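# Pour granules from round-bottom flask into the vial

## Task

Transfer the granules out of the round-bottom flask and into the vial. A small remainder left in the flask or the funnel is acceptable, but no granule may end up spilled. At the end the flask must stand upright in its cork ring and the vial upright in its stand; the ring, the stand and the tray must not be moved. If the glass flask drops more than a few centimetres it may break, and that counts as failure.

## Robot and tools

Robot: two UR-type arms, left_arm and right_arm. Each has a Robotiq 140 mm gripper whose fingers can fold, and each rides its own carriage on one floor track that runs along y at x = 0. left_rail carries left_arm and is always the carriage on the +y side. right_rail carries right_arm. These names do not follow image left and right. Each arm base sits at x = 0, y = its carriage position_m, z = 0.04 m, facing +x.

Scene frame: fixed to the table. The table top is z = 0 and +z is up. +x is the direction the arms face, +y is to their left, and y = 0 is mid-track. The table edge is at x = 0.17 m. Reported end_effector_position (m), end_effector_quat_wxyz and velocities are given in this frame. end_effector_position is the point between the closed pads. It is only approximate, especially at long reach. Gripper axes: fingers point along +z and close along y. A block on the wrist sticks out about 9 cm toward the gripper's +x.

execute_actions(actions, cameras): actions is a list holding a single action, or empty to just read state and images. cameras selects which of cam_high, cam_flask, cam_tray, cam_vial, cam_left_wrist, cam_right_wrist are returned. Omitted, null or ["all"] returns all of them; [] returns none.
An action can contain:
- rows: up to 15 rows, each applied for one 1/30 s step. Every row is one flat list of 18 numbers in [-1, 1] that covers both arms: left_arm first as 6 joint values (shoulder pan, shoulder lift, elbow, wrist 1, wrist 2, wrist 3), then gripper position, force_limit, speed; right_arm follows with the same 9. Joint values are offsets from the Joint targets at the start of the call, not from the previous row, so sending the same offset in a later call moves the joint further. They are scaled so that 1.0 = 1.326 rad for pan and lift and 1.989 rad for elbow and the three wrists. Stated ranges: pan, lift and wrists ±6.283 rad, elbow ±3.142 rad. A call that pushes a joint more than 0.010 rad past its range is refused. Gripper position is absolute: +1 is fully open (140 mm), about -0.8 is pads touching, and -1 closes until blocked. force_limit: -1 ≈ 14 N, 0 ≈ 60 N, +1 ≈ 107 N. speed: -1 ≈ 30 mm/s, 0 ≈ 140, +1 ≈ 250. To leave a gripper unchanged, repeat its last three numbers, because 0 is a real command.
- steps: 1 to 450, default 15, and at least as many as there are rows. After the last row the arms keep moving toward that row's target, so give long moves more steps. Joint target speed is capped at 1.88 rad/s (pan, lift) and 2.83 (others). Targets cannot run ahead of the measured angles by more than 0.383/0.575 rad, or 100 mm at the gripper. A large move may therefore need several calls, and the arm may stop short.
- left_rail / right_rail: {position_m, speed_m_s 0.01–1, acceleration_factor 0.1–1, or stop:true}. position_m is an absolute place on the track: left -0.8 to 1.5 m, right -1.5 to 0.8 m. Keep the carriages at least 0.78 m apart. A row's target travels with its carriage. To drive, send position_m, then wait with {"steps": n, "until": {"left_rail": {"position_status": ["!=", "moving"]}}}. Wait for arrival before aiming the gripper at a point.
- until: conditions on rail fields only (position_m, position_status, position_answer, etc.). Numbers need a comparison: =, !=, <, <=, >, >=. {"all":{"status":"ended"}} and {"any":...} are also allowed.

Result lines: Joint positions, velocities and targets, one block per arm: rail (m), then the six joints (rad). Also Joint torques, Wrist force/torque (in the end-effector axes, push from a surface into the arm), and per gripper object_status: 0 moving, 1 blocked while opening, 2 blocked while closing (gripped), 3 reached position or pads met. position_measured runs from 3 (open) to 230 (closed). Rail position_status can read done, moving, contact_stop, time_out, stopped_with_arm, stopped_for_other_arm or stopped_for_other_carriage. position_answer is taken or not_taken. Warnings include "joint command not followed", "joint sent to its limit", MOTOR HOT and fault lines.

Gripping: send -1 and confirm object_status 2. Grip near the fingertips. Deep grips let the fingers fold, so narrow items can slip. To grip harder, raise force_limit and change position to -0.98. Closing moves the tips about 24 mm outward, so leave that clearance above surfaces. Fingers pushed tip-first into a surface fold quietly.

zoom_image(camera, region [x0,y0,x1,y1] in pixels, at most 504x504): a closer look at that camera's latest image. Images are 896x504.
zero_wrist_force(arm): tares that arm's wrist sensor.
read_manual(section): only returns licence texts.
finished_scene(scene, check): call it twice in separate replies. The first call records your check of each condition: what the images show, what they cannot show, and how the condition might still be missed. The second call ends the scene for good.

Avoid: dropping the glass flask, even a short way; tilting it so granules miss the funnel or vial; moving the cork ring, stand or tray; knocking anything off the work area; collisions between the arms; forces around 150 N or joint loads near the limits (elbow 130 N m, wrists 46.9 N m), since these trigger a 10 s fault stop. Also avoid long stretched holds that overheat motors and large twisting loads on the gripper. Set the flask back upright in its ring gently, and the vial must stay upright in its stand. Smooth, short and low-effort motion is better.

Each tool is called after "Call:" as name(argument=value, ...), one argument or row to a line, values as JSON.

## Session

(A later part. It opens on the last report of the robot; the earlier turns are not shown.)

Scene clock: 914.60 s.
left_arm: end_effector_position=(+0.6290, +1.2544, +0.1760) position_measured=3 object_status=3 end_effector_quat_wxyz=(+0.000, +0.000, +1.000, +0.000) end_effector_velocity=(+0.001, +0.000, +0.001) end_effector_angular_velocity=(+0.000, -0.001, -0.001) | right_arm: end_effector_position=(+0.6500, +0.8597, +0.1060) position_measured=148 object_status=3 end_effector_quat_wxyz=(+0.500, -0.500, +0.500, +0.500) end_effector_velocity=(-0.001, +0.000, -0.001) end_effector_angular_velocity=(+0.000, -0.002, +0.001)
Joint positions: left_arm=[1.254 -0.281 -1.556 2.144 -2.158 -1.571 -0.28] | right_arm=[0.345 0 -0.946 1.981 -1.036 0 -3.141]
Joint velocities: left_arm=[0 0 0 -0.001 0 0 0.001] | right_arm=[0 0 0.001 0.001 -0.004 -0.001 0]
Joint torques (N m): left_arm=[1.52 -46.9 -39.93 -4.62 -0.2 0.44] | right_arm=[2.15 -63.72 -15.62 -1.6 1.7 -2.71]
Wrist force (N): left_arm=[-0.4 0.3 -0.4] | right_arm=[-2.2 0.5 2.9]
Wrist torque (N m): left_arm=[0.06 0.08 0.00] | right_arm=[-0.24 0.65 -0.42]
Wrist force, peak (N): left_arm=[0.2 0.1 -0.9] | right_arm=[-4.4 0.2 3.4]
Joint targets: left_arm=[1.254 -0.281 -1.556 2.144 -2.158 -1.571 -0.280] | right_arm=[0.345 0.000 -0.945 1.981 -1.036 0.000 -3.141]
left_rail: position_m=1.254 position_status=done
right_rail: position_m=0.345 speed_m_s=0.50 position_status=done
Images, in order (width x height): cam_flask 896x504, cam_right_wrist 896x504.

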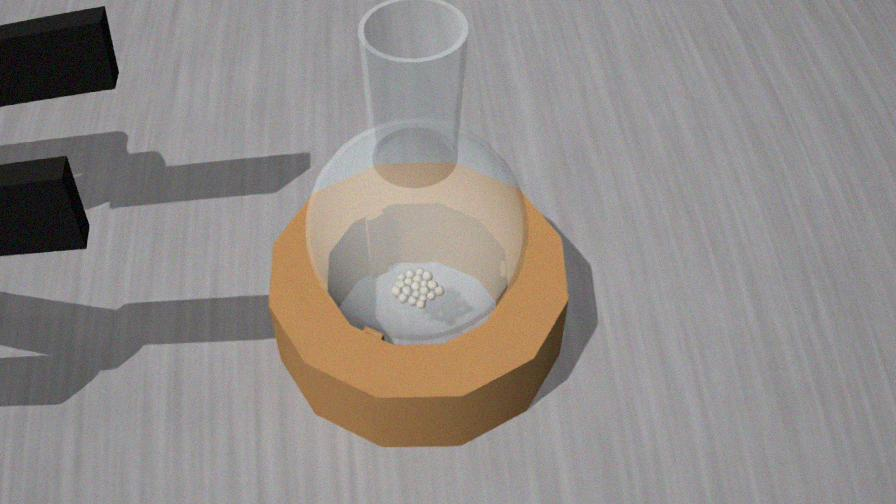

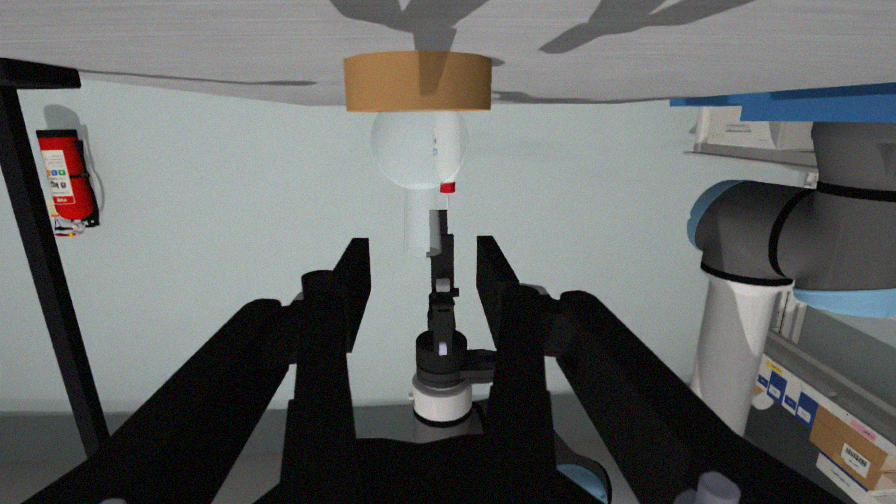

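Call:
execute_actions(
  actions=[
    {"right_rail": {"position_m": 0.425, "speed_m_s": 0.3, "acceleration_factor": 0.5}, "rows": [[0,0,0,0,0,0,1,1,1, 0,0,0,0,0,0,-0.15,0,0]], "steps": 60, "until": {"right_rail": {"position_status": ["!=", "moving"]}}},
  ],
  cameras=["cam_right_wrist", "cam_flask"],
)

Scene clock: 974.67 s.
left_arm: end_effector_position=(+0.6290, +1.2544, +0.1760) position_measured=3 object_status=3 end_effector_quat_wxyz=(+0.000, +0.000, +1.000, +0.000) end_effector_velocity=(+0.000, +0.000, +0.000) end_effector_angular_velocity=(+0.000, +0.000, -0.001) | right_arm: end_effector_position=(+0.6499, +0.9396, +0.1058) position_measured=148 object_status=3 end_effector_quat_wxyz=(+0.500, -0.500, +0.500, +0.500) end_effector_velocity=(+0.000, +0.001, +0.000) end_effector_angular_velocity=(+0.000, +0.002, +0.000)
Joint positions: left_arm=[1.254 -0.281 -1.556 2.144 -2.158 -1.571 -0.281] | right_arm=[0.425 0 -0.945 1.981 -1.036 0 -3.141]
Joint velocities: left_arm=[0 0 0 0 0 0 0.001] | right_arm=[0.001 0 0 0.001 0.001 0 0]
Joint torques (N m): left_arm=[0.97 -46.85 -40.31 -4.63 -0.1 0.81] | right_arm=[-5.8 -65.8 -27.31 -0.64 1.39 -2.69]
Wrist force (N): left_arm=[-0.1 0.1 -0.5] | right_arm=[-2.5 0.1 3.0]
Wrist torque (N m): left_arm=[0.03 0.02 0.00] | right_arm=[-0.33 0.71 -0.42]
Wrist force, peak (N): left_arm=[0.3 0.3 -0.9] | right_arm=[-2.2 0.1 3.8]
Joint targets: left_arm=[1.254 -0.281 -1.556 2.144 -2.158 -1.571 -0.280] | right_arm=[0.425 0.000 -0.945 1.981 -1.036 0.000 -3.141]
left_rail: position_m=1.254 position_status=done
right_rail: position_m=0.425 speed_m_s=0.30 position_status=done
Images, in order (width x height): cam_flask 896x504, cam_right_wrist 896x504.

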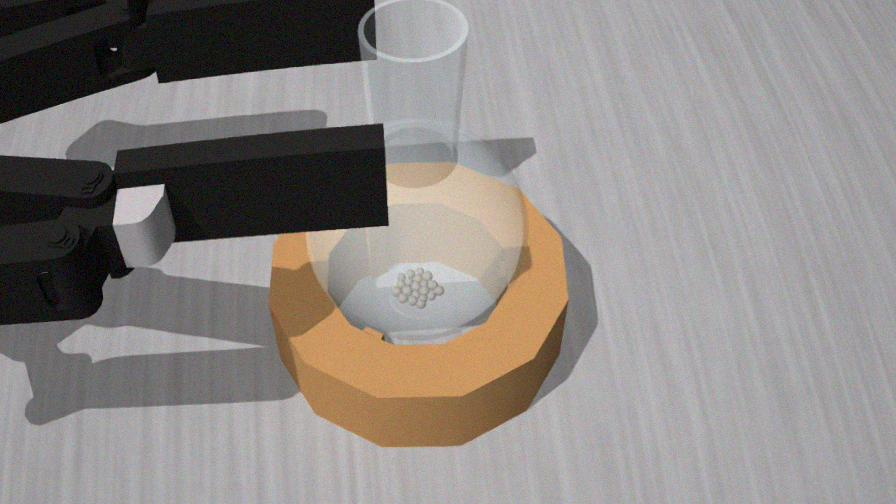

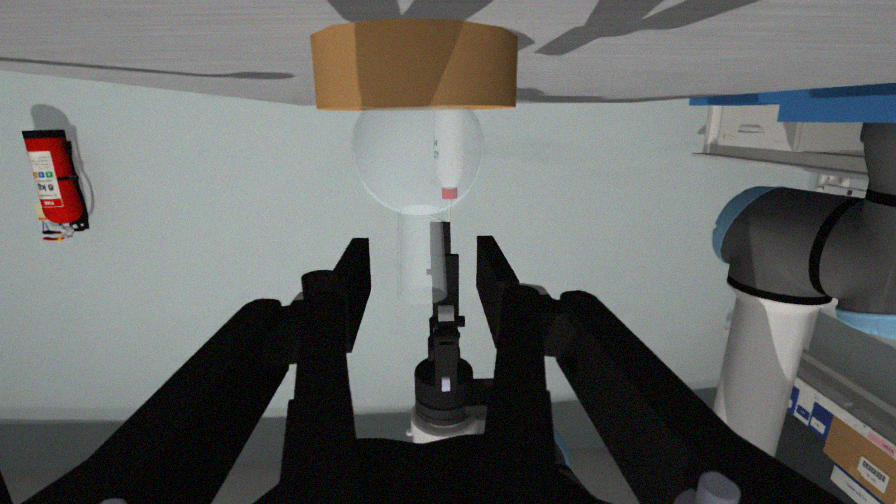

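Call:
zoom_image(
  camera="cam_right_wrist",
  region=[332, 100, 516, 360],
)

Scaled by 1.938 from the camera's 896x504 image, which has a finer 1280x720 frame.

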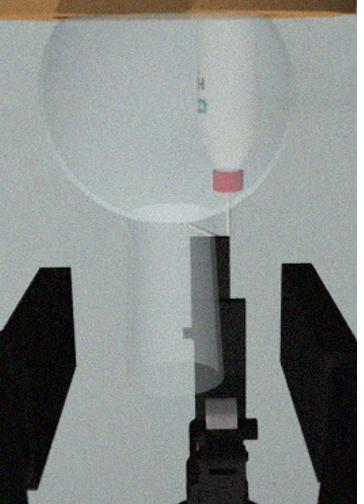

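Call:
execute_actions(
  actions=[
    {"right_rail": {"position_m": 0.4455, "speed_m_s": 0.3, "acceleration_factor": 0.4}, "rows": [[0,0,0,0,0,0,1,1,1, 0,0.0004,-0.00008,-0.00019,0,0,-0.15,0,0],[0,0,0,0,0,0,1,1,1, 0,0.0014,-0.00028,-0.00066,0,0,-0.15,0,0],[0,0,0,0,0,0,1,1,1, 0,0.0026,-0.00051,-0.00123,0,0,-0.15,0,0],[0,0,0,0,0,0,1,1,1, 0,0.0036,-0.00071,-0.0017,0,0,-0.15,0,0],[0,0,0,0,0,0,1,1,1, 0,0.00401,-0.00079,-0.00189,0,0,-0.15,0,0]], "steps": 60, "until": {"right_rail": {"position_status": ["!=", "moving"]}}},
  ],
  cameras=["cam_right_wrist", "cam_flask"],
)

Scene clock: 1052.97 s.
left_arm: end_effector_position=(+0.6290, +1.2544, +0.1760) position_measured=3 object_status=3 end_effector_quat_wxyz=(+0.000, +0.000, +1.000, +0.000) end_effector_velocity=(+0.000, +0.000, +0.000) end_effector_angular_velocity=(+0.000, +0.001, +0.000) | right_arm: end_effector_position=(+0.6507, +0.9601, +0.1028) position_measured=148 object_status=3 end_effector_quat_wxyz=(+0.500, -0.500, +0.500, +0.500) end_effector_velocity=(+0.000, -0.001, -0.002) end_effector_angular_velocity=(+0.000, +0.002, -0.002)
Joint positions: left_arm=[1.254 -0.281 -1.556 2.144 -2.158 -1.571 -0.281] | right_arm=[0.445 0 -0.94 1.98 -1.04 0 -3.141]
Joint velocities: left_arm=[0 0 0 0 0 0 0] | right_arm=[0 -0.001 0.003 0 0 0 0]
Joint torques (N m): left_arm=[1.61 -45.93 -40.2 -4.59 0.03 0.55] | right_arm=[-10.76 -63.55 -28.66 -1.29 1.81 -2.99]
Wrist force (N): left_arm=[-0.2 0.3 -0.5] | right_arm=[-2.1 -0.2 2.8]
Wrist torque (N m): left_arm=[0.07 0.03 0.00] | right_arm=[-0.38 0.62 -0.42]
Wrist force, peak (N): left_arm=[0.4 0.1 -0.9] | right_arm=[-2.0 -0.1 3.8]
Joint targets: left_arm=[1.254 -0.281 -1.556 2.144 -2.158 -1.571 -0.280] | right_arm=[0.446 0.000 -0.940 1.980 -1.040 0.000 -3.141]
left_rail: position_m=1.254 position_status=done
right_rail: position_m=0.445 position_m_goal=0.446 speed_m_s=0.30 position_status=done
Images, in order (width x height): cam_flask 896x504, cam_right_wrist 896x504.

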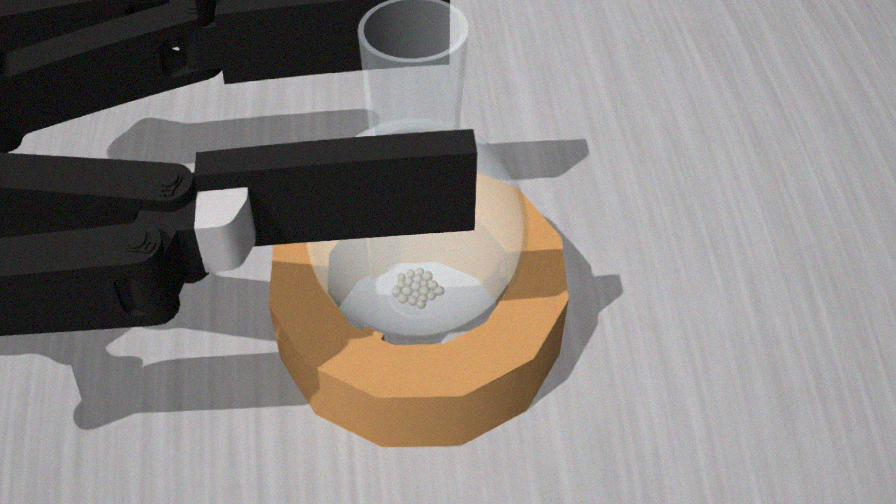

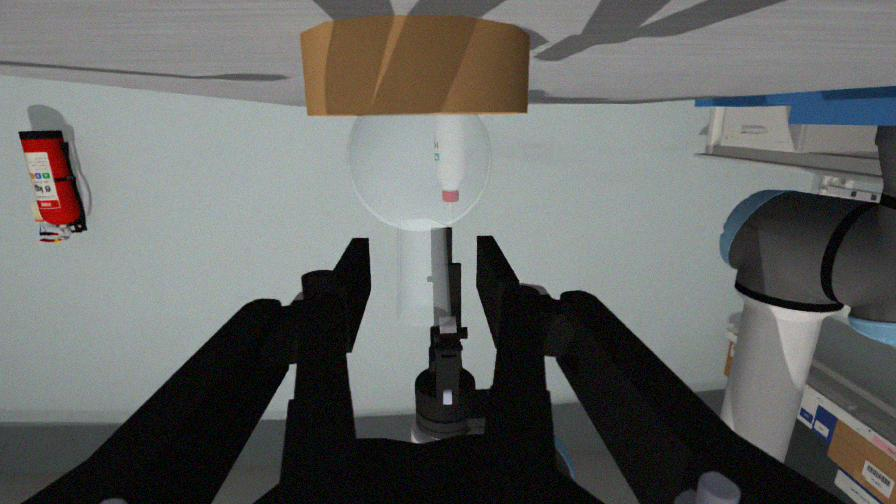

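Call:
execute_actions(
  actions=[
    {"rows": [[0,0,0,0,0,0,1,1,1, 0,0,0,0,0,0,-1,-0.2,-1]], "steps": 50},
  ],
  cameras=["cam_right_wrist", "cam_flask"],
)

Scene clock: 1064.30 s.
left_arm: end_effector_position=(+0.6290, +1.2544, +0.1760) position_measured=3 object_status=3 end_effector_quat_wxyz=(+0.000, +0.000, +1.000, +0.000) end_effector_velocity=(+0.000, +0.001, +0.000) end_effector_angular_velocity=(+0.002, +0.000, +0.001) | right_arm: end_effector_position=(+0.6507, +0.9602, +0.1028) position_measured=198 object_status=2 end_effector_quat_wxyz=(+0.500, -0.500, +0.500, +0.500) end_effector_velocity=(+0.000, +0.001, +0.000) end_effector_angular_velocity=(+0.000, -0.001, +0.000)
Joint positions: left_arm=[1.254 -0.281 -1.556 2.144 -2.158 -1.571 -0.28] | right_arm=[0.446 0 -0.94 1.98 -1.04 0 -3.141]
Joint velocities: left_arm=[0 0.001 0 0 0 0.002 0] | right_arm=[0 0.001 0 0.001 -0.001 0.001 0]
Joint torques (N m): left_arm=[1.63 -47.3 -40.05 -4.57 0.06 0.68] | right_arm=[-11.29 -66.23 -16.44 -0.73 2 -2.96]
Wrist force (N): left_arm=[0.1 0.2 -0.4] | right_arm=[-2.4 -0.4 2.5]
Wrist torque (N m): left_arm=[0.04 -0.03 0.00] | right_arm=[-0.34 0.70 -0.45]
Wrist force, peak (N): left_arm=[0.2 0.5 -0.9] | right_arm=[-2.3 -0.4 3.3]
Joint targets: left_arm=[1.254 -0.281 -1.556 2.144 -2.158 -1.571 -0.280] | right_arm=[0.446 0.000 -0.940 1.980 -1.040 0.000 -3.141]
left_rail: position_m=1.254 position_status=done
right_rail: position_m=0.446 speed_m_s=0.30 position_status=done
Images, in order (width x height): cam_flask 896x504, cam_right_wrist 896x504.

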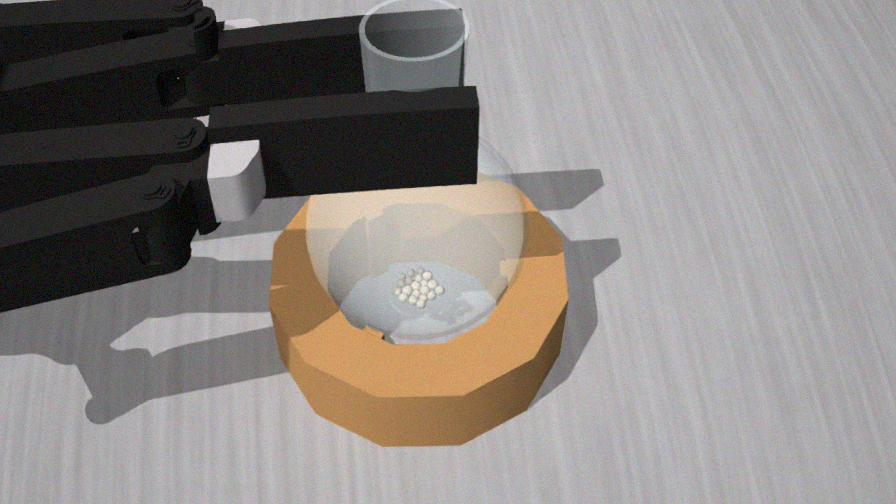

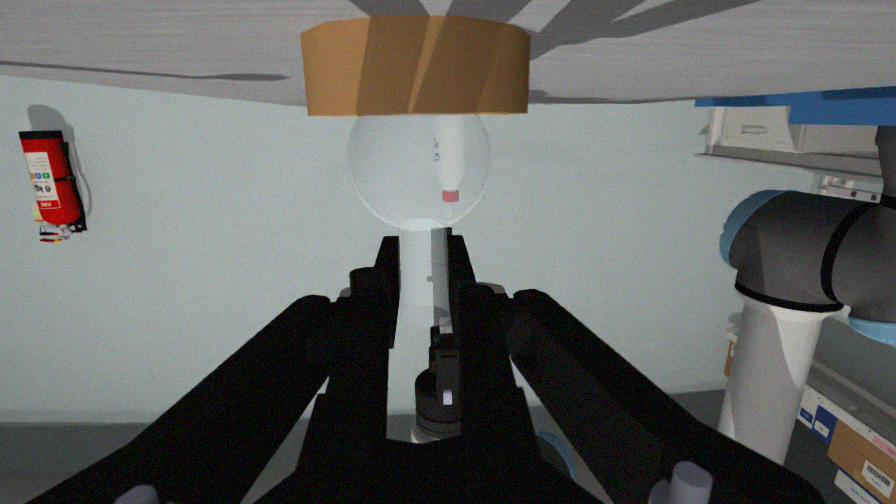

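Call:
execute_actions(
  actions=[
    {"rows": [[0,0,0,0,0,0,1,1,1,0,-0.00073,-0.00004,0.00052,0,0,-1,-0.2,-1],[0,0,0,0,0,0,1,1,1,0,-0.0029,-0.00014,0.00207,0,0,-1,-0.2,-1],[0,0,0,0,0,0,1,1,1,0,-0.00641,-0.00031,0.00458,0,0,-1,-0.2,-1],[0,0,0,0,0,0,1,1,1,0,-0.01111,-0.00053,0.00794,0,0,-1,-0.2,-1],[0,0,0,0,0,0,1,1,1,0,-0.01679,-0.00081,0.012,0,0,-1,-0.2,-1],[0,0,0,0,0,0,1,1,1,0,-0.0232,-0.00111,0.01658,0,0,-1,-0.2,-1],[0,0,0,0,0,0,1,1,1,0,-0.03006,-0.00144,0.02149,0,0,-1,-0.2,-1],[0,0,0,0,0,0,1,1,1,0,-0.03709,-0.00178,0.02651,0,0,-1,-0.2,-1],[0,0,0,0,0,0,1,1,1,0,-0.04395,-0.00211,0.03141,0,0,-1,-0.2,-1],[0,0,0,0,0,0,1,1,1,0,-0.05036,-0.00242,0.03599,0,0,-1,-0.2,-1],[0,0,0,0,0,0,1,1,1,0,-0.05604,-0.00269,0.04005,0,0,-1,-0.2,-1],[0,0,0,0,0,0,1,1,1,0,-0.06074,-0.00292,0.04341,0,0,-1,-0.2,-1],[0,0,0,0,0,0,1,1,1,0,-0.06425,-0.00309,0.04592,0,0,-1,-0.2,-1],[0,0,0,0,0,0,1,1,1,0,-0.06642,-0.00319,0.04747,0,0,-1,-0.2,-1],[0,0,0,0,0,0,1,1,1,0,-0.06715,-0.00323,0.04799,0,0,-1,-0.2,-1]], "steps": 25},
  ],
  cameras=["cam_right_wrist", "cam_flask"],
)

Scene clock: 1115.17 s.
left_arm: end_effector_position=(+0.6290, +1.2544, +0.1760) position_measured=3 object_status=3 end_effector_quat_wxyz=(+0.000, +0.000, +1.000, +0.000) end_effector_velocity=(+0.000, +0.001, +0.000) end_effector_angular_velocity=(+0.000, +0.000, +0.002) | right_arm: end_effector_position=(+0.6510, +0.9602, +0.1626) position_measured=198 object_status=2 end_effector_quat_wxyz=(+0.500, -0.500, +0.500, +0.500) end_effector_velocity=(+0.000, -0.001, +0.001) end_effector_angular_velocity=(+0.000, +0.001, -0.001)
Joint positions: left_arm=[1.254 -0.281 -1.556 2.144 -2.158 -1.571 -0.28] | right_arm=[0.445 0 -1.029 1.973 -0.945 0 -3.141]
Joint velocities: left_arm=[0 0.001 0 0 0 0 -0.001] | right_arm=[0 -0.001 -0.002 0 0.003 0 0]
Joint torques (N m): left_arm=[2.35 -48.24 -39.47 -4.4 0.09 0.81] | right_arm=[-9.18 -85.68 -31.86 1.73 1.06 -2.54]
Wrist force (N): left_arm=[0.0 0.1 -0.5] | right_arm=[-1.7 0.3 3.4]
Wrist torque (N m): left_arm=[0.02 -0.01 0.01] | right_arm=[-0.24 0.63 -0.36]
Wrist force, peak (N): left_arm=[0.1 0.7 -1.0] | right_arm=[-3.0 0.3 3.2]
Joint targets: left_arm=[1.254 -0.281 -1.556 2.144 -2.158 -1.571 -0.280] | right_arm=[0.446 0.000 -1.029 1.973 -0.944 0.000 -3.141]
left_rail: position_m=1.254 position_status=done
right_rail: position_m=0.445 position_m_goal=0.446 speed_m_s=0.30 position_status=done
Images, in order (width x height): cam_flask 896x504, cam_right_wrist 896x504.

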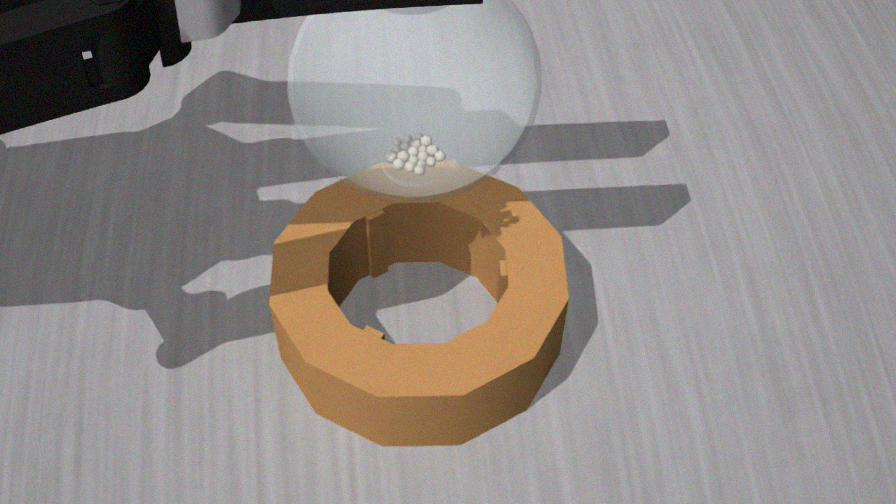

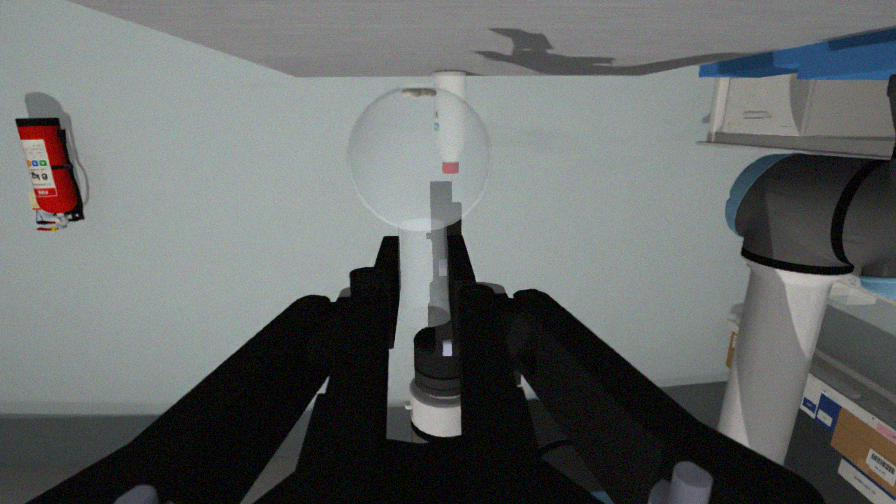

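Call:
execute_actions(
  actions=[
    {"rows": [[0,0,0,0,0,0,1,1,1,0,-0.00098,0.00076,-0.00011,0,0,-1,-0.2,-1],[0,0,0,0,0,0,1,1,1,0,-0.00388,0.00301,-0.00042,0,0,-1,-0.2,-1],[0,0,0,0,0,0,1,1,1,0,-0.00858,0.00665,-0.00093,0,0,-1,-0.2,-1],[0,0,0,0,0,0,1,1,1,0,-0.01485,0.01152,-0.00162,0,0,-1,-0.2,-1],[0,0,0,0,0,0,1,1,1,0,-0.02245,0.01741,-0.00244,0,0,-1,-0.2,-1],[0,0,0,0,0,0,1,1,1,0,-0.03102,0.02406,-0.00337,0,0,-1,-0.2,-1],[0,0,0,0,0,0,1,1,1,0,-0.0402,0.03117,-0.00437,0,0,-1,-0.2,-1],[0,0,0,0,0,0,1,1,1,0,-0.04959,0.03846,-0.00539,0,0,-1,-0.2,-1],[0,0,0,0,0,0,1,1,1,0,-0.05877,0.04557,-0.00639,0,0,-1,-0.2,-1],[0,0,0,0,0,0,1,1,1,0,-0.06735,0.05222,-0.00732,0,0,-1,-0.2,-1],[0,0,0,0,0,0,1,1,1,0,-0.07494,0.05811,-0.00815,0,0,-1,-0.2,-1],[0,0,0,0,0,0,1,1,1,0,-0.08122,0.06298,-0.00883,0,0,-1,-0.2,-1],[0,0,0,0,0,0,1,1,1,0,-0.08592,0.06662,-0.00934,0,0,-1,-0.2,-1],[0,0,0,0,0,0,1,1,1,0,-0.08882,0.06887,-0.00966,0,0,-1,-0.2,-1],[0,0,0,0,0,0,1,1,1,0,-0.0898,0.06963,-0.00976,0,0,-1,-0.2,-1]], "steps": 20},
  ],
  cameras=[],
)

Call:
execute_actions(
  actions=[
    {"rows": [[0,0,0,0,0,0,1,1,1,0,-0.00098,0.00076,-0.00011,0,0,-1,-0.2,-1],[0,0,0,0,0,0,1,1,1,0,-0.00388,0.00301,-0.00042,0,0,-1,-0.2,-1],[0,0,0,0,0,0,1,1,1,0,-0.00858,0.00665,-0.00093,0,0,-1,-0.2,-1],[0,0,0,0,0,0,1,1,1,0,-0.01485,0.01152,-0.00162,0,0,-1,-0.2,-1],[0,0,0,0,0,0,1,1,1,0,-0.02245,0.01741,-0.00244,0,0,-1,-0.2,-1],[0,0,0,0,0,0,1,1,1,0,-0.03102,0.02406,-0.00337,0,0,-1,-0.2,-1],[0,0,0,0,0,0,1,1,1,0,-0.0402,0.03117,-0.00437,0,0,-1,-0.2,-1],[0,0,0,0,0,0,1,1,1,0,-0.04959,0.03846,-0.00539,0,0,-1,-0.2,-1],[0,0,0,0,0,0,1,1,1,0,-0.05877,0.04557,-0.00639,0,0,-1,-0.2,-1],[0,0,0,0,0,0,1,1,1,0,-0.06735,0.05222,-0.00732,0,0,-1,-0.2,-1],[0,0,0,0,0,0,1,1,1,0,-0.07494,0.05811,-0.00815,0,0,-1,-0.2,-1],[0,0,0,0,0,0,1,1,1,0,-0.08122,0.06298,-0.00883,0,0,-1,-0.2,-1],[0,0,0,0,0,0,1,1,1,0,-0.08592,0.06662,-0.00934,0,0,-1,-0.2,-1],[0,0,0,0,0,0,1,1,1,0,-0.08882,0.06887,-0.00966,0,0,-1,-0.2,-1],[0,0,0,0,0,0,1,1,1,0,-0.0898,0.06963,-0.00976,0,0,-1,-0.2,-1]], "steps": 25},
  ],
  cameras=["cam_high", "cam_right_wrist"],
)

Scene clock: 1168.90 s.
left_arm: end_effector_position=(+0.6290, +1.2544, +0.1760) position_measured=3 object_status=3 end_effector_quat_wxyz=(+0.000, +0.000, +1.000, +0.000) end_effector_velocity=(+0.000, +0.001, +0.000) end_effector_angular_velocity=(+0.001, -0.001, +0.001) | right_arm: end_effector_position=(+0.5776, +0.9602, +0.1901) position_measured=198 object_status=2 end_effector_quat_wxyz=(+0.500, -0.500, +0.500, +0.500) end_effector_velocity=(-0.001, +0.000, +0.002) end_effector_angular_velocity=(+0.000, -0.003, -0.001)
Joint positions: left_arm=[1.254 -0.281 -1.556 2.144 -2.158 -1.571 -0.28] | right_arm=[0.446 0 -1.148 2.111 -0.964 0 -3.141]
Joint velocities: left_arm=[0 0 0 0 -0.001 0.001 -0.001] | right_arm=[0 -0.001 -0.005 0.003 0 0 0]
Joint torques (N m): left_arm=[2.68 -47.42 -39.5 -4.02 -0.28 1.13] | right_arm=[-13.46 -80.66 -17.14 -1.76 1.4 -1.28]
Wrist force (N): left_arm=[-0.2 0.1 -0.6] | right_arm=[-1.6 -0.1 3.1]
Wrist torque (N m): left_arm=[0.02 0.05 0.00] | right_arm=[-0.34 0.64 -0.40]
Wrist force, peak (N): left_arm=[-0.5 0.1 -0.9] | right_arm=[-2.1 0.5 3.6]
Joint targets: left_arm=[1.254 -0.281 -1.556 2.144 -2.158 -1.571 -0.280] | right_arm=[0.446 0.000 -1.148 2.112 -0.964 0.000 -3.141]
left_rail: position_m=1.254 position_status=done
right_rail: position_m=0.446 speed_m_s=0.30 position_status=done
No camera images: "cameras" was empty.

Scene clock: 1169.97 s.
left_arm: end_effector_position=(+0.6290, +1.2544, +0.1760) position_measured=3 object_status=3 end_effector_quat_wxyz=(+0.000, +0.000, +1.000, +0.000) end_effector_velocity=(+0.000, +0.000, +0.000) end_effector_angular_velocity=(+0.000, +0.000, +0.001) | right_arm: end_effector_position=(+0.5003, +0.9602, +0.2098) position_measured=198 object_status=2 end_effector_quat_wxyz=(+0.500, -0.500, +0.500, +0.500) end_effector_velocity=(-0.002, +0.001, +0.001) end_effector_angular_velocity=(+0.000, -0.002, +0.000)
Joint positions: left_arm=[1.254 -0.281 -1.556 2.144 -2.158 -1.571 -0.281] | right_arm=[0.446 0 -1.267 2.25 -0.983 0 -3.141]
Joint velocities: left_arm=[0 0 0 0 0 0 0] | right_arm=[0 0.001 -0.003 0.003 -0.002 0.001 0]
Joint torques (N m): left_arm=[3.61 -45.85 -38.66 -4.4 -0.23 1.04] | right_arm=[-13.54 -59.71 -16.29 -1.6 0.95 -1.16]
Wrist force (N): left_arm=[0.0 0.5 -0.4] | right_arm=[-1.7 0.3 2.3]
Wrist torque (N m): left_arm=[0.12 0.00 0.00] | right_arm=[-0.26 0.64 -0.33]
Wrist force, peak (N): left_arm=[-0.5 0.2 -0.6] | right_arm=[-1.8 2.0 2.9]
Joint targets: left_arm=[1.254 -0.281 -1.556 2.144 -2.158 -1.571 -0.280] | right_arm=[0.446 0.000 -1.267 2.250 -0.983 0.000 -3.141]
left_rail: position_m=1.254 position_status=done
right_rail: position_m=0.446 speed_m_s=0.30 position_status=done
Images, in order (width x height): cam_high 896x504, cam_right_wrist 896x504.

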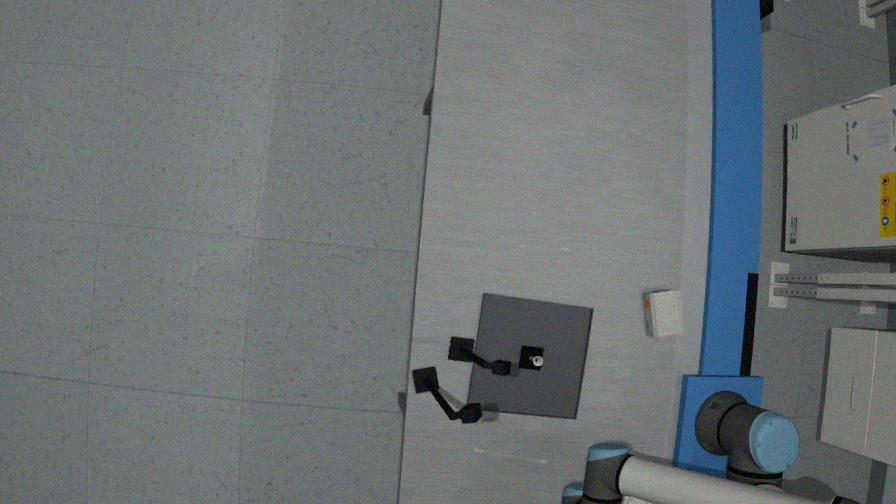

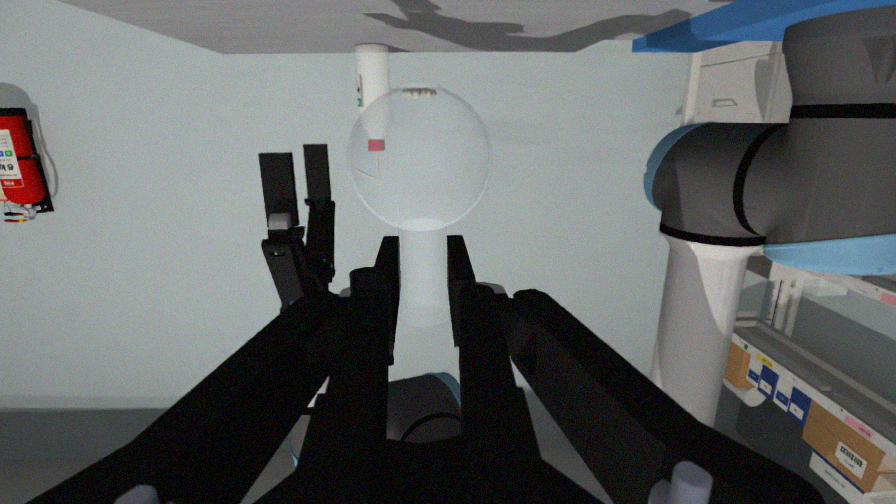

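Call:
execute_actions(
  actions=[
    {"right_rail": {"position_m": -0.2407, "speed_m_s": 0.4, "acceleration_factor": 0.5}, "rows": [[0,0,0,0,0,0,1,1,1, 0,0,0,0,0,0,-1,-0.2,-1]], "steps": 200, "until": {"right_rail": {"position_status": ["!=", "moving"]}}},
  ],
  cameras=["cam_vial", "cam_tray", "cam_high", "cam_right_wrist"],
)

Scene clock: 1178.63 s.
left_arm: end_effector_position=(+0.6290, +1.2544, +0.1760) position_measured=3 object_status=3 end_effector_quat_wxyz=(+0.000, +0.000, +1.000, +0.000) end_effector_velocity=(+0.000, +0.000, +0.000) end_effector_angular_velocity=(-0.001, +0.000, -0.001) | right_arm: end_effector_position=(+0.5000, +0.2741, +0.2099) position_measured=198 object_status=2 end_effector_quat_wxyz=(+0.500, -0.500, +0.500, +0.500) end_effector_velocity=(-0.001, +0.000, +0.000) end_effector_angular_velocity=(+0.000, +0.000, +0.002)
Joint positions: left_arm=[1.254 -0.281 -1.556 2.144 -2.158 -1.571 -0.281] | right_arm=[-0.241 0 -1.267 2.25 -0.983 0 -3.141]
Joint velocities: left_arm=[0 0 0 0 0 -0.001 0.001] | right_arm=[-0.001 0.001 0 0 0 -0.001 0]
Joint torques (N m): left_arm=[3.49 -46.6 -39.42 -4 -0.19 1.01] | right_arm=[-12.32 -65.26 -28.76 -0.19 1.73 -1.32]
Wrist force (N): left_arm=[-0.1 0.2 -0.5] | right_arm=[-1.6 0.1 2.5]
Wrist torque (N m): left_arm=[0.04 0.02 0.00] | right_arm=[-0.31 0.60 -0.33]
Wrist force, peak (N): left_arm=[-0.2 0.8 -0.7] | right_arm=[-1.6 0.5 4.1]
Joint targets: left_arm=[1.254 -0.281 -1.556 2.144 -2.158 -1.571 -0.280] | right_arm=[-0.241 0.000 -1.267 2.250 -0.983 0.000 -3.141]
left_rail: position_m=1.254 position_status=done
right_rail: position_m=-0.241 speed_m_s=0.40 position_status=done
Images, in order (width x height): cam_high 896x504, cam_tray 896x504, cam_vial 896x504, cam_right_wrist 896x504.

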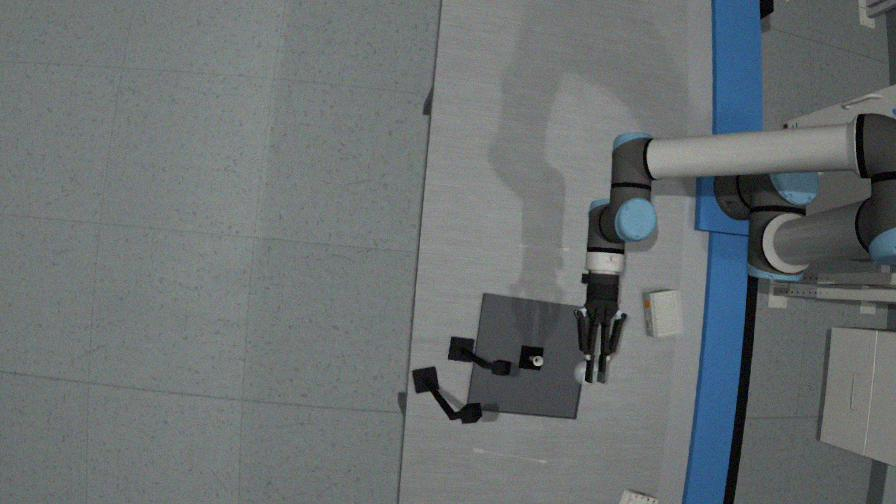

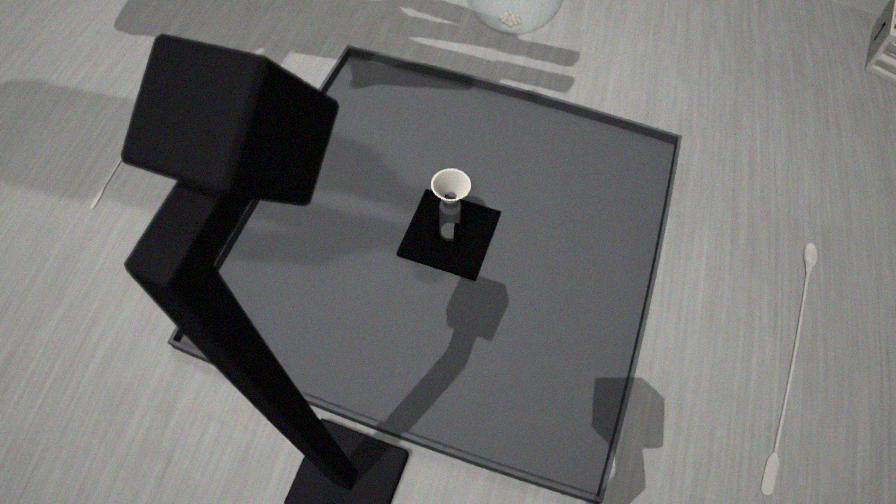

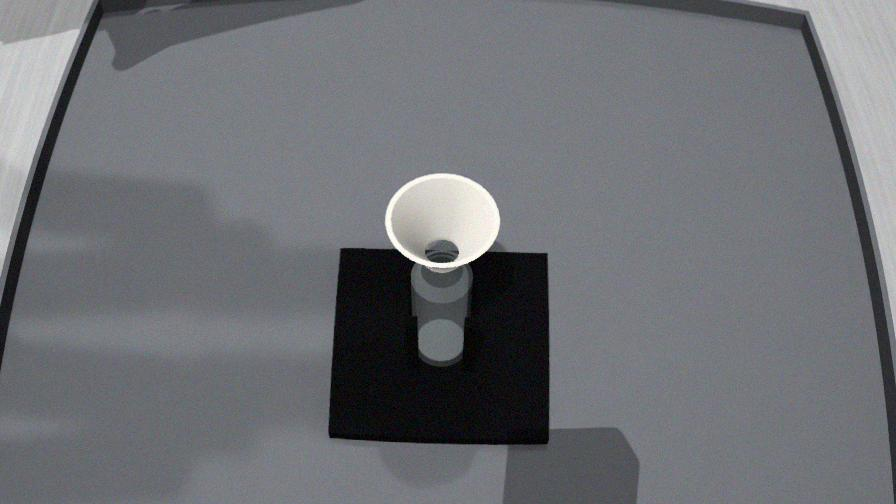

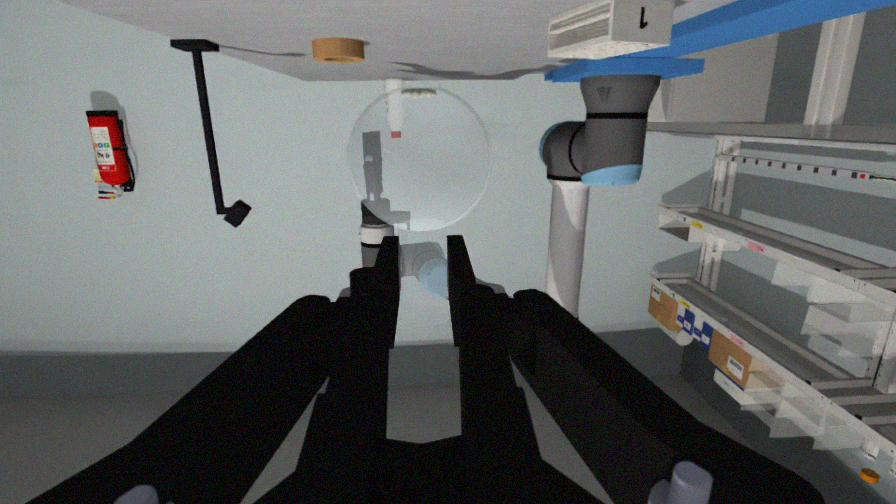

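Call:
execute_actions(
  actions=[
    {"rows": [[0,0,0,0,0,0,1,1,1,0,0,0,0,0,0.00335,-1,-0.2,-1],[0,0,0,0,0,0,1,1,1,0,0,0,0,0,0.01327,-1,-0.2,-1],[0,0,0,0,0,0,1,1,1,0,0,0,0,0,0.02933,-1,-0.2,-1],[0,0,0,0,0,0,1,1,1,0,0,0,0,0,0.0508,-1,-0.2,-1],[0,0,0,0,0,0,1,1,1,0,0,0,0,0,0.07678,-1,-0.2,-1],[0,0,0,0,0,0,1,1,1,0,0,0,0,0,0.10611,-1,-0.2,-1],[0,0,0,0,0,0,1,1,1,0,0,0,0,0,0.1375,-1,-0.2,-1],[0,0,0,0,0,0,1,1,1,0,0,0,0,0,0.16963,-1,-0.2,-1],[0,0,0,0,0,0,1,1,1,0,0,0,0,0,0.20102,-1,-0.2,-1],[0,0,0,0,0,0,1,1,1,0,0,0,0,0,0.23035,-1,-0.2,-1],[0,0,0,0,0,0,1,1,1,0,0,0,0,0,0.25633,-1,-0.2,-1],[0,0,0,0,0,0,1,1,1,0,0,0,0,0,0.2778,-1,-0.2,-1],[0,0,0,0,0,0,1,1,1,0,0,0,0,0,0.29386,-1,-0.2,-1],[0,0,0,0,0,0,1,1,1,0,0,0,0,0,0.30378,-1,-0.2,-1],[0,0,0,0,0,0,1,1,1,0,0,0,0,0,0.30713,-1,-0.2,-1]], "steps": 25},
  ],
  cameras=["cam_right_wrist"],
)

Scene clock: 1263.13 s.
left_arm: end_effector_position=(+0.6290, +1.2544, +0.1760) position_measured=3 object_status=3 end_effector_quat_wxyz=(+0.000, +0.000, +1.000, +0.000) end_effector_velocity=(+0.000, +0.000, +0.000) end_effector_angular_velocity=(+0.000, -0.001, -0.002) | right_arm: end_effector_position=(+0.5000, +0.2740, +0.2099) position_measured=198 object_status=2 end_effector_quat_wxyz=(+0.326, -0.327, +0.627, +0.627) end_effector_velocity=(+0.000, +0.000, +0.000) end_effector_angular_velocity=(+0.000, +0.004, -0.002)
Joint positions: left_arm=[1.254 -0.281 -1.556 2.144 -2.158 -1.571 -0.28] | right_arm=[-0.241 0 -1.267 2.25 -0.983 0 -2.531]
Joint velocities: left_arm=[0 0 0 0 0 0.001 0.002] | right_arm=[0 0 0 0.001 0 0.001 0.003]
Joint torques (N m): left_arm=[3.65 -47.35 -39.77 -3.96 -0.11 1.19] | right_arm=[-11.01 -59.54 -25.57 1.33 1.26 3.89]
Wrist force (N): left_arm=[-0.1 0.1 -0.4] | right_arm=[-2.5 0.8 3.0]
Wrist torque (N m): left_arm=[0.02 0.02 0.00] | right_arm=[-0.07 0.85 -0.32]
Wrist force, peak (N): left_arm=[-0.2 0.5 -0.7] | right_arm=[-2.5 0.9 3.2]
Joint targets: left_arm=[1.254 -0.281 -1.556 2.144 -2.158 -1.571 -0.280] | right_arm=[-0.241 0.000 -1.267 2.250 -0.983 0.000 -2.530]
left_rail: position_m=1.254 position_status=done
right_rail: position_m=-0.241 speed_m_s=0.40 position_status=done
Images, in order (width x height): cam_right_wrist 896x504.

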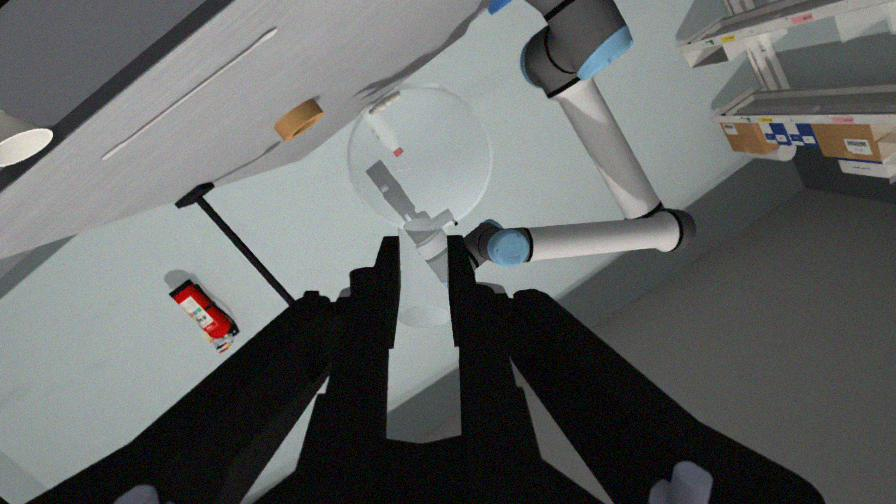

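Call:
execute_actions(
  actions=[
    {"rows": [[0,0,0,0,0,0,1,1,1,0,0,0,0,0,0.00335,-1,-0.2,-1],[0,0,0,0,0,0,1,1,1,0,0,0,0,0,0.01327,-1,-0.2,-1],[0,0,0,0,0,0,1,1,1,0,0,0,0,0,0.02933,-1,-0.2,-1],[0,0,0,0,0,0,1,1,1,0,0,0,0,0,0.0508,-1,-0.2,-1],[0,0,0,0,0,0,1,1,1,0,0,0,0,0,0.07678,-1,-0.2,-1],[0,0,0,0,0,0,1,1,1,0,0,0,0,0,0.10611,-1,-0.2,-1],[0,0,0,0,0,0,1,1,1,0,0,0,0,0,0.1375,-1,-0.2,-1],[0,0,0,0,0,0,1,1,1,0,0,0,0,0,0.16963,-1,-0.2,-1],[0,0,0,0,0,0,1,1,1,0,0,0,0,0,0.20102,-1,-0.2,-1],[0,0,0,0,0,0,1,1,1,0,0,0,0,0,0.23035,-1,-0.2,-1],[0,0,0,0,0,0,1,1,1,0,0,0,0,0,0.25633,-1,-0.2,-1],[0,0,0,0,0,0,1,1,1,0,0,0,0,0,0.2778,-1,-0.2,-1],[0,0,0,0,0,0,1,1,1,0,0,0,0,0,0.29386,-1,-0.2,-1],[0,0,0,0,0,0,1,1,1,0,0,0,0,0,0.30378,-1,-0.2,-1],[0,0,0,0,0,0,1,1,1,0,0,0,0,0,0.30713,-1,-0.2,-1]], "steps": 25},
  ],
  cameras=["cam_right_wrist", "cam_tray"],
)

Scene clock: 1282.27 s.
left_arm: end_effector_position=(+0.6290, +1.2544, +0.1760) position_measured=3 object_status=3 end_effector_quat_wxyz=(+0.000, +0.000, +1.000, +0.000) end_effector_velocity=(+0.000, +0.000, +0.000) end_effector_angular_velocity=(+0.000, +0.000, +0.000) | right_arm: end_effector_position=(+0.5000, +0.2740, +0.2099) position_measured=198 object_status=2 end_effector_quat_wxyz=(+0.123, -0.123, +0.696, +0.696) end_effector_velocity=(-0.001, +0.000, +0.000) end_effector_angular_velocity=(+0.000, +0.004, +0.000)
Joint positions: left_arm=[1.254 -0.281 -1.556 2.144 -2.158 -1.571 -0.281] | right_arm=[-0.241 0 -1.267 2.25 -0.983 0 -1.92]
Joint velocities: left_arm=[0 0.001 0 0 0 0 0.001] | right_arm=[0 0 0 0.001 0 0 0.004]
Joint torques (N m): left_arm=[3.46 -47.93 -39.16 -3.87 -0.42 1.05] | right_arm=[-11.41 -63.04 -20.94 0.9 1.85 3.86]
Wrist force (N): left_arm=[-0.1 0.1 -0.2] | right_arm=[-2.4 1.5 3.1]
Wrist torque (N m): left_arm=[0.03 0.01 0.00] | right_arm=[0.18 0.76 -0.18]
Wrist force, peak (N): left_arm=[-0.5 0.4 -0.7] | right_arm=[-2.5 1.2 3.5]
Joint targets: left_arm=[1.254 -0.281 -1.556 2.144 -2.158 -1.571 -0.280] | right_arm=[-0.241 0.000 -1.267 2.250 -0.983 0.000 -1.920]
left_rail: position_m=1.254 position_status=done
right_rail: position_m=-0.241 speed_m_s=0.40 position_status=done
Images, in order (width x height): cam_tray 896x504, cam_right_wrist 896x504.

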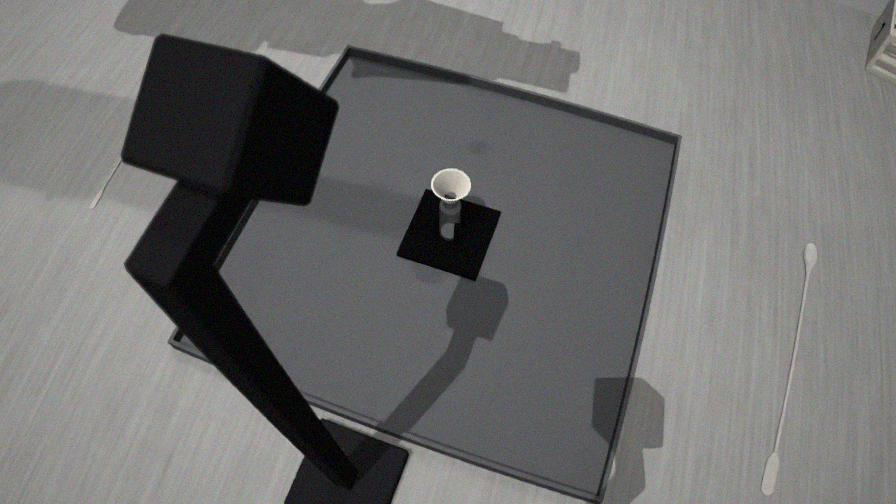

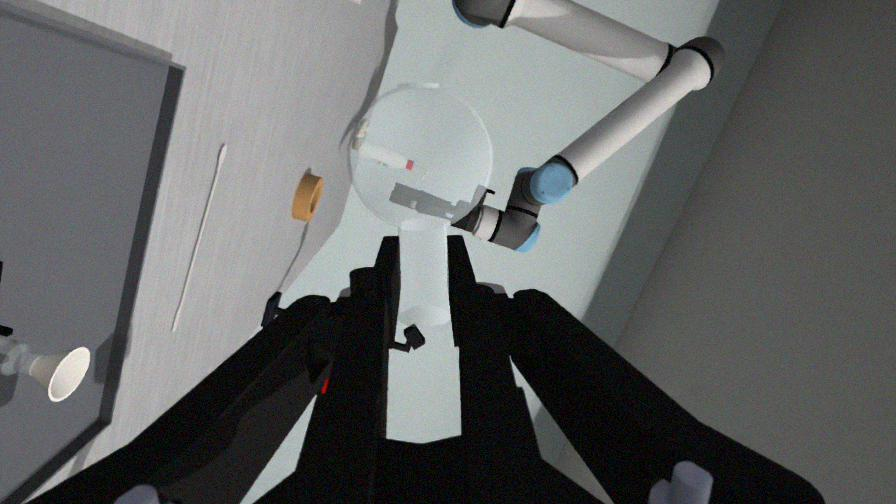

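Call:
zoom_image(
  camera="cam_right_wrist",
  region=[0, 310, 140, 430],
)

Scaled by 3.600 from the camera's 896x504 image, which has a finer 1280x720 frame.

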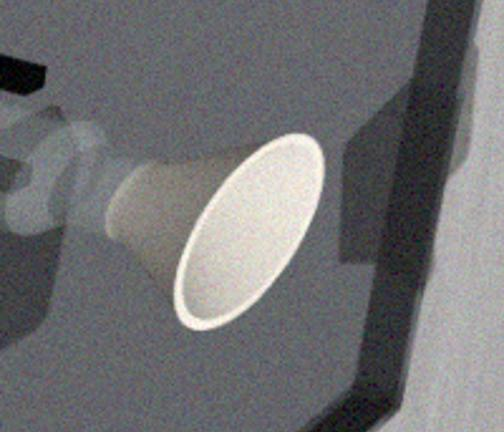

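Call:
execute_actions(
  actions=[
    {"rows": [[0,0,0,0,0,0,1,1,1,0,0.00105,-0.00039,-0.0003,0,0.00191,-1,-0.2,-1],[0,0,0,0,0,0,1,1,1,0,0.00415,-0.00157,-0.0012,0,0.00758,-1,-0.2,-1],[0,0,0,0,0,0,1,1,1,0,0.00917,-0.00346,-0.00265,0,0.01676,-1,-0.2,-1],[0,0,0,0,0,0,1,1,1,0,0.01588,-0.00599,-0.00459,0,0.02903,-1,-0.2,-1],[0,0,0,0,0,0,1,1,1,0,0.024,-0.00906,-0.00694,0,0.04387,-1,-0.2,-1],[0,0,0,0,0,0,1,1,1,0,0.03317,-0.01252,-0.0096,0,0.06063,-1,-0.2,-1],[0,0,0,0,0,0,1,1,1,0,0.04298,-0.01622,-0.01244,0,0.07857,-1,-0.2,-1],[0,0,0,0,0,0,1,1,1,0,0.05303,-0.02001,-0.01534,0,0.09693,-1,-0.2,-1],[0,0,0,0,0,0,1,1,1,0,0.06284,-0.02371,-0.01818,0,0.11486,-1,-0.2,-1],[0,0,0,0,0,0,1,1,1,0,0.07201,-0.02717,-0.02083,0,0.13162,-1,-0.2,-1],[0,0,0,0,0,0,1,1,1,0,0.08013,-0.03024,-0.02318,0,0.14647,-1,-0.2,-1],[0,0,0,0,0,0,1,1,1,0,0.08684,-0.03277,-0.02513,0,0.15874,-1,-0.2,-1],[0,0,0,0,0,0,1,1,1,0,0.09186,-0.03466,-0.02658,0,0.16792,-1,-0.2,-1],[0,0,0,0,0,0,1,1,1,0,0.09496,-0.03583,-0.02748,0,0.17359,-1,-0.2,-1],[0,0,0,0,0,0,1,1,1,0,0.09601,-0.03623,-0.02778,0,0.1755,-1,-0.2,-1]], "steps": 22},
  ],
  cameras=["cam_right_wrist", "cam_vial"],
)

Scene clock: 1336.17 s.
left_arm: end_effector_position=(+0.6290, +1.2544, +0.1760) position_measured=3 object_status=3 end_effector_quat_wxyz=(+0.000, +0.000, +1.000, +0.000) end_effector_velocity=(+0.000, +0.000, +0.000) end_effector_angular_velocity=(+0.000, +0.001, +0.001) | right_arm: end_effector_position=(+0.5460, +0.2740, +0.1652) position_measured=198 object_status=2 end_effector_quat_wxyz=(+0.000, +0.000, +0.707, +0.707) end_effector_velocity=(+0.001, +0.000, +0.001) end_effector_angular_velocity=(+0.000, +0.003, -0.001)
Joint positions: left_arm=[1.254 -0.281 -1.556 2.144 -2.158 -1.571 -0.281] | right_arm=[-0.241 0 -1.14 2.178 -1.038 0 -1.571]
Joint velocities: left_arm=[0 -0.001 0 0 0.001 0 -0.001] | right_arm=[0 0 -0.001 -0.001 0.001 0.001 0.004]
Joint torques (N m): left_arm=[4.03 -49.75 -39.18 -3.73 -0.53 1.44] | right_arm=[-12.29 -49.03 -28.54 -1.28 1.86 3.55]
Wrist force (N): left_arm=[-0.3 -0.2 -0.3] | right_arm=[-0.9 1.2 3.0]
Wrist torque (N m): left_arm=[-0.05 0.05 0.00] | right_arm=[0.19 0.40 -0.11]
Wrist force, peak (N): left_arm=[-0.4 0.5 -0.9] | right_arm=[-1.7 3.1 3.2]
Joint targets: left_arm=[1.254 -0.281 -1.556 2.144 -2.158 -1.571 -0.280] | right_arm=[-0.241 0.000 -1.140 2.178 -1.038 0.000 -1.571]
left_rail: position_m=1.254 position_status=done
right_rail: position_m=-0.241 speed_m_s=0.40 position_status=done
Images, in order (width x height): cam_vial 896x504, cam_right_wrist 896x504.

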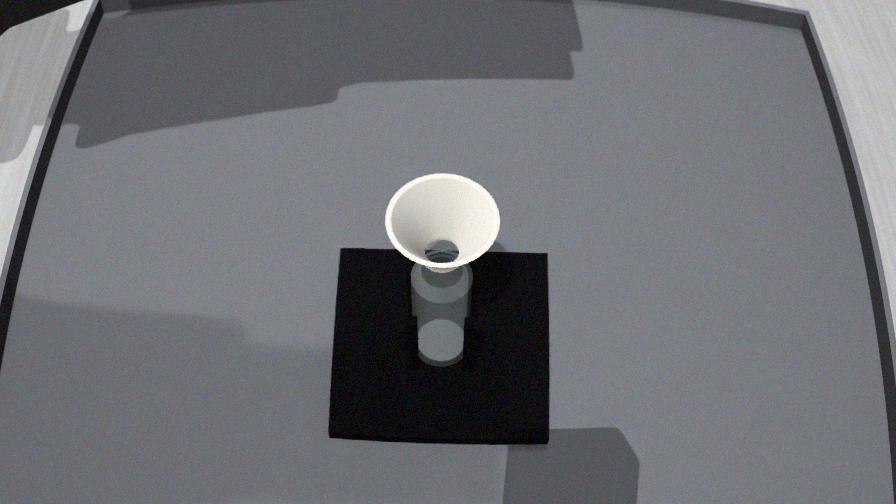

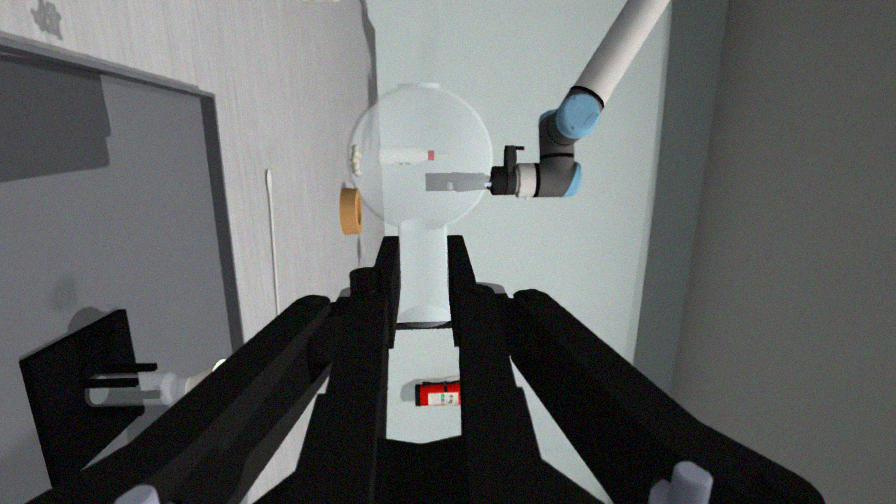

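Call:
zoom_image(
  camera="cam_right_wrist",
  region=[0, 290, 260, 504],
)

Scaled by 1.938 from the camera's 896x504 image, which has a finer 1280x720 frame.

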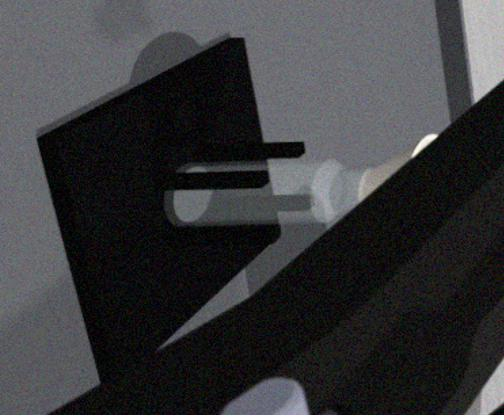

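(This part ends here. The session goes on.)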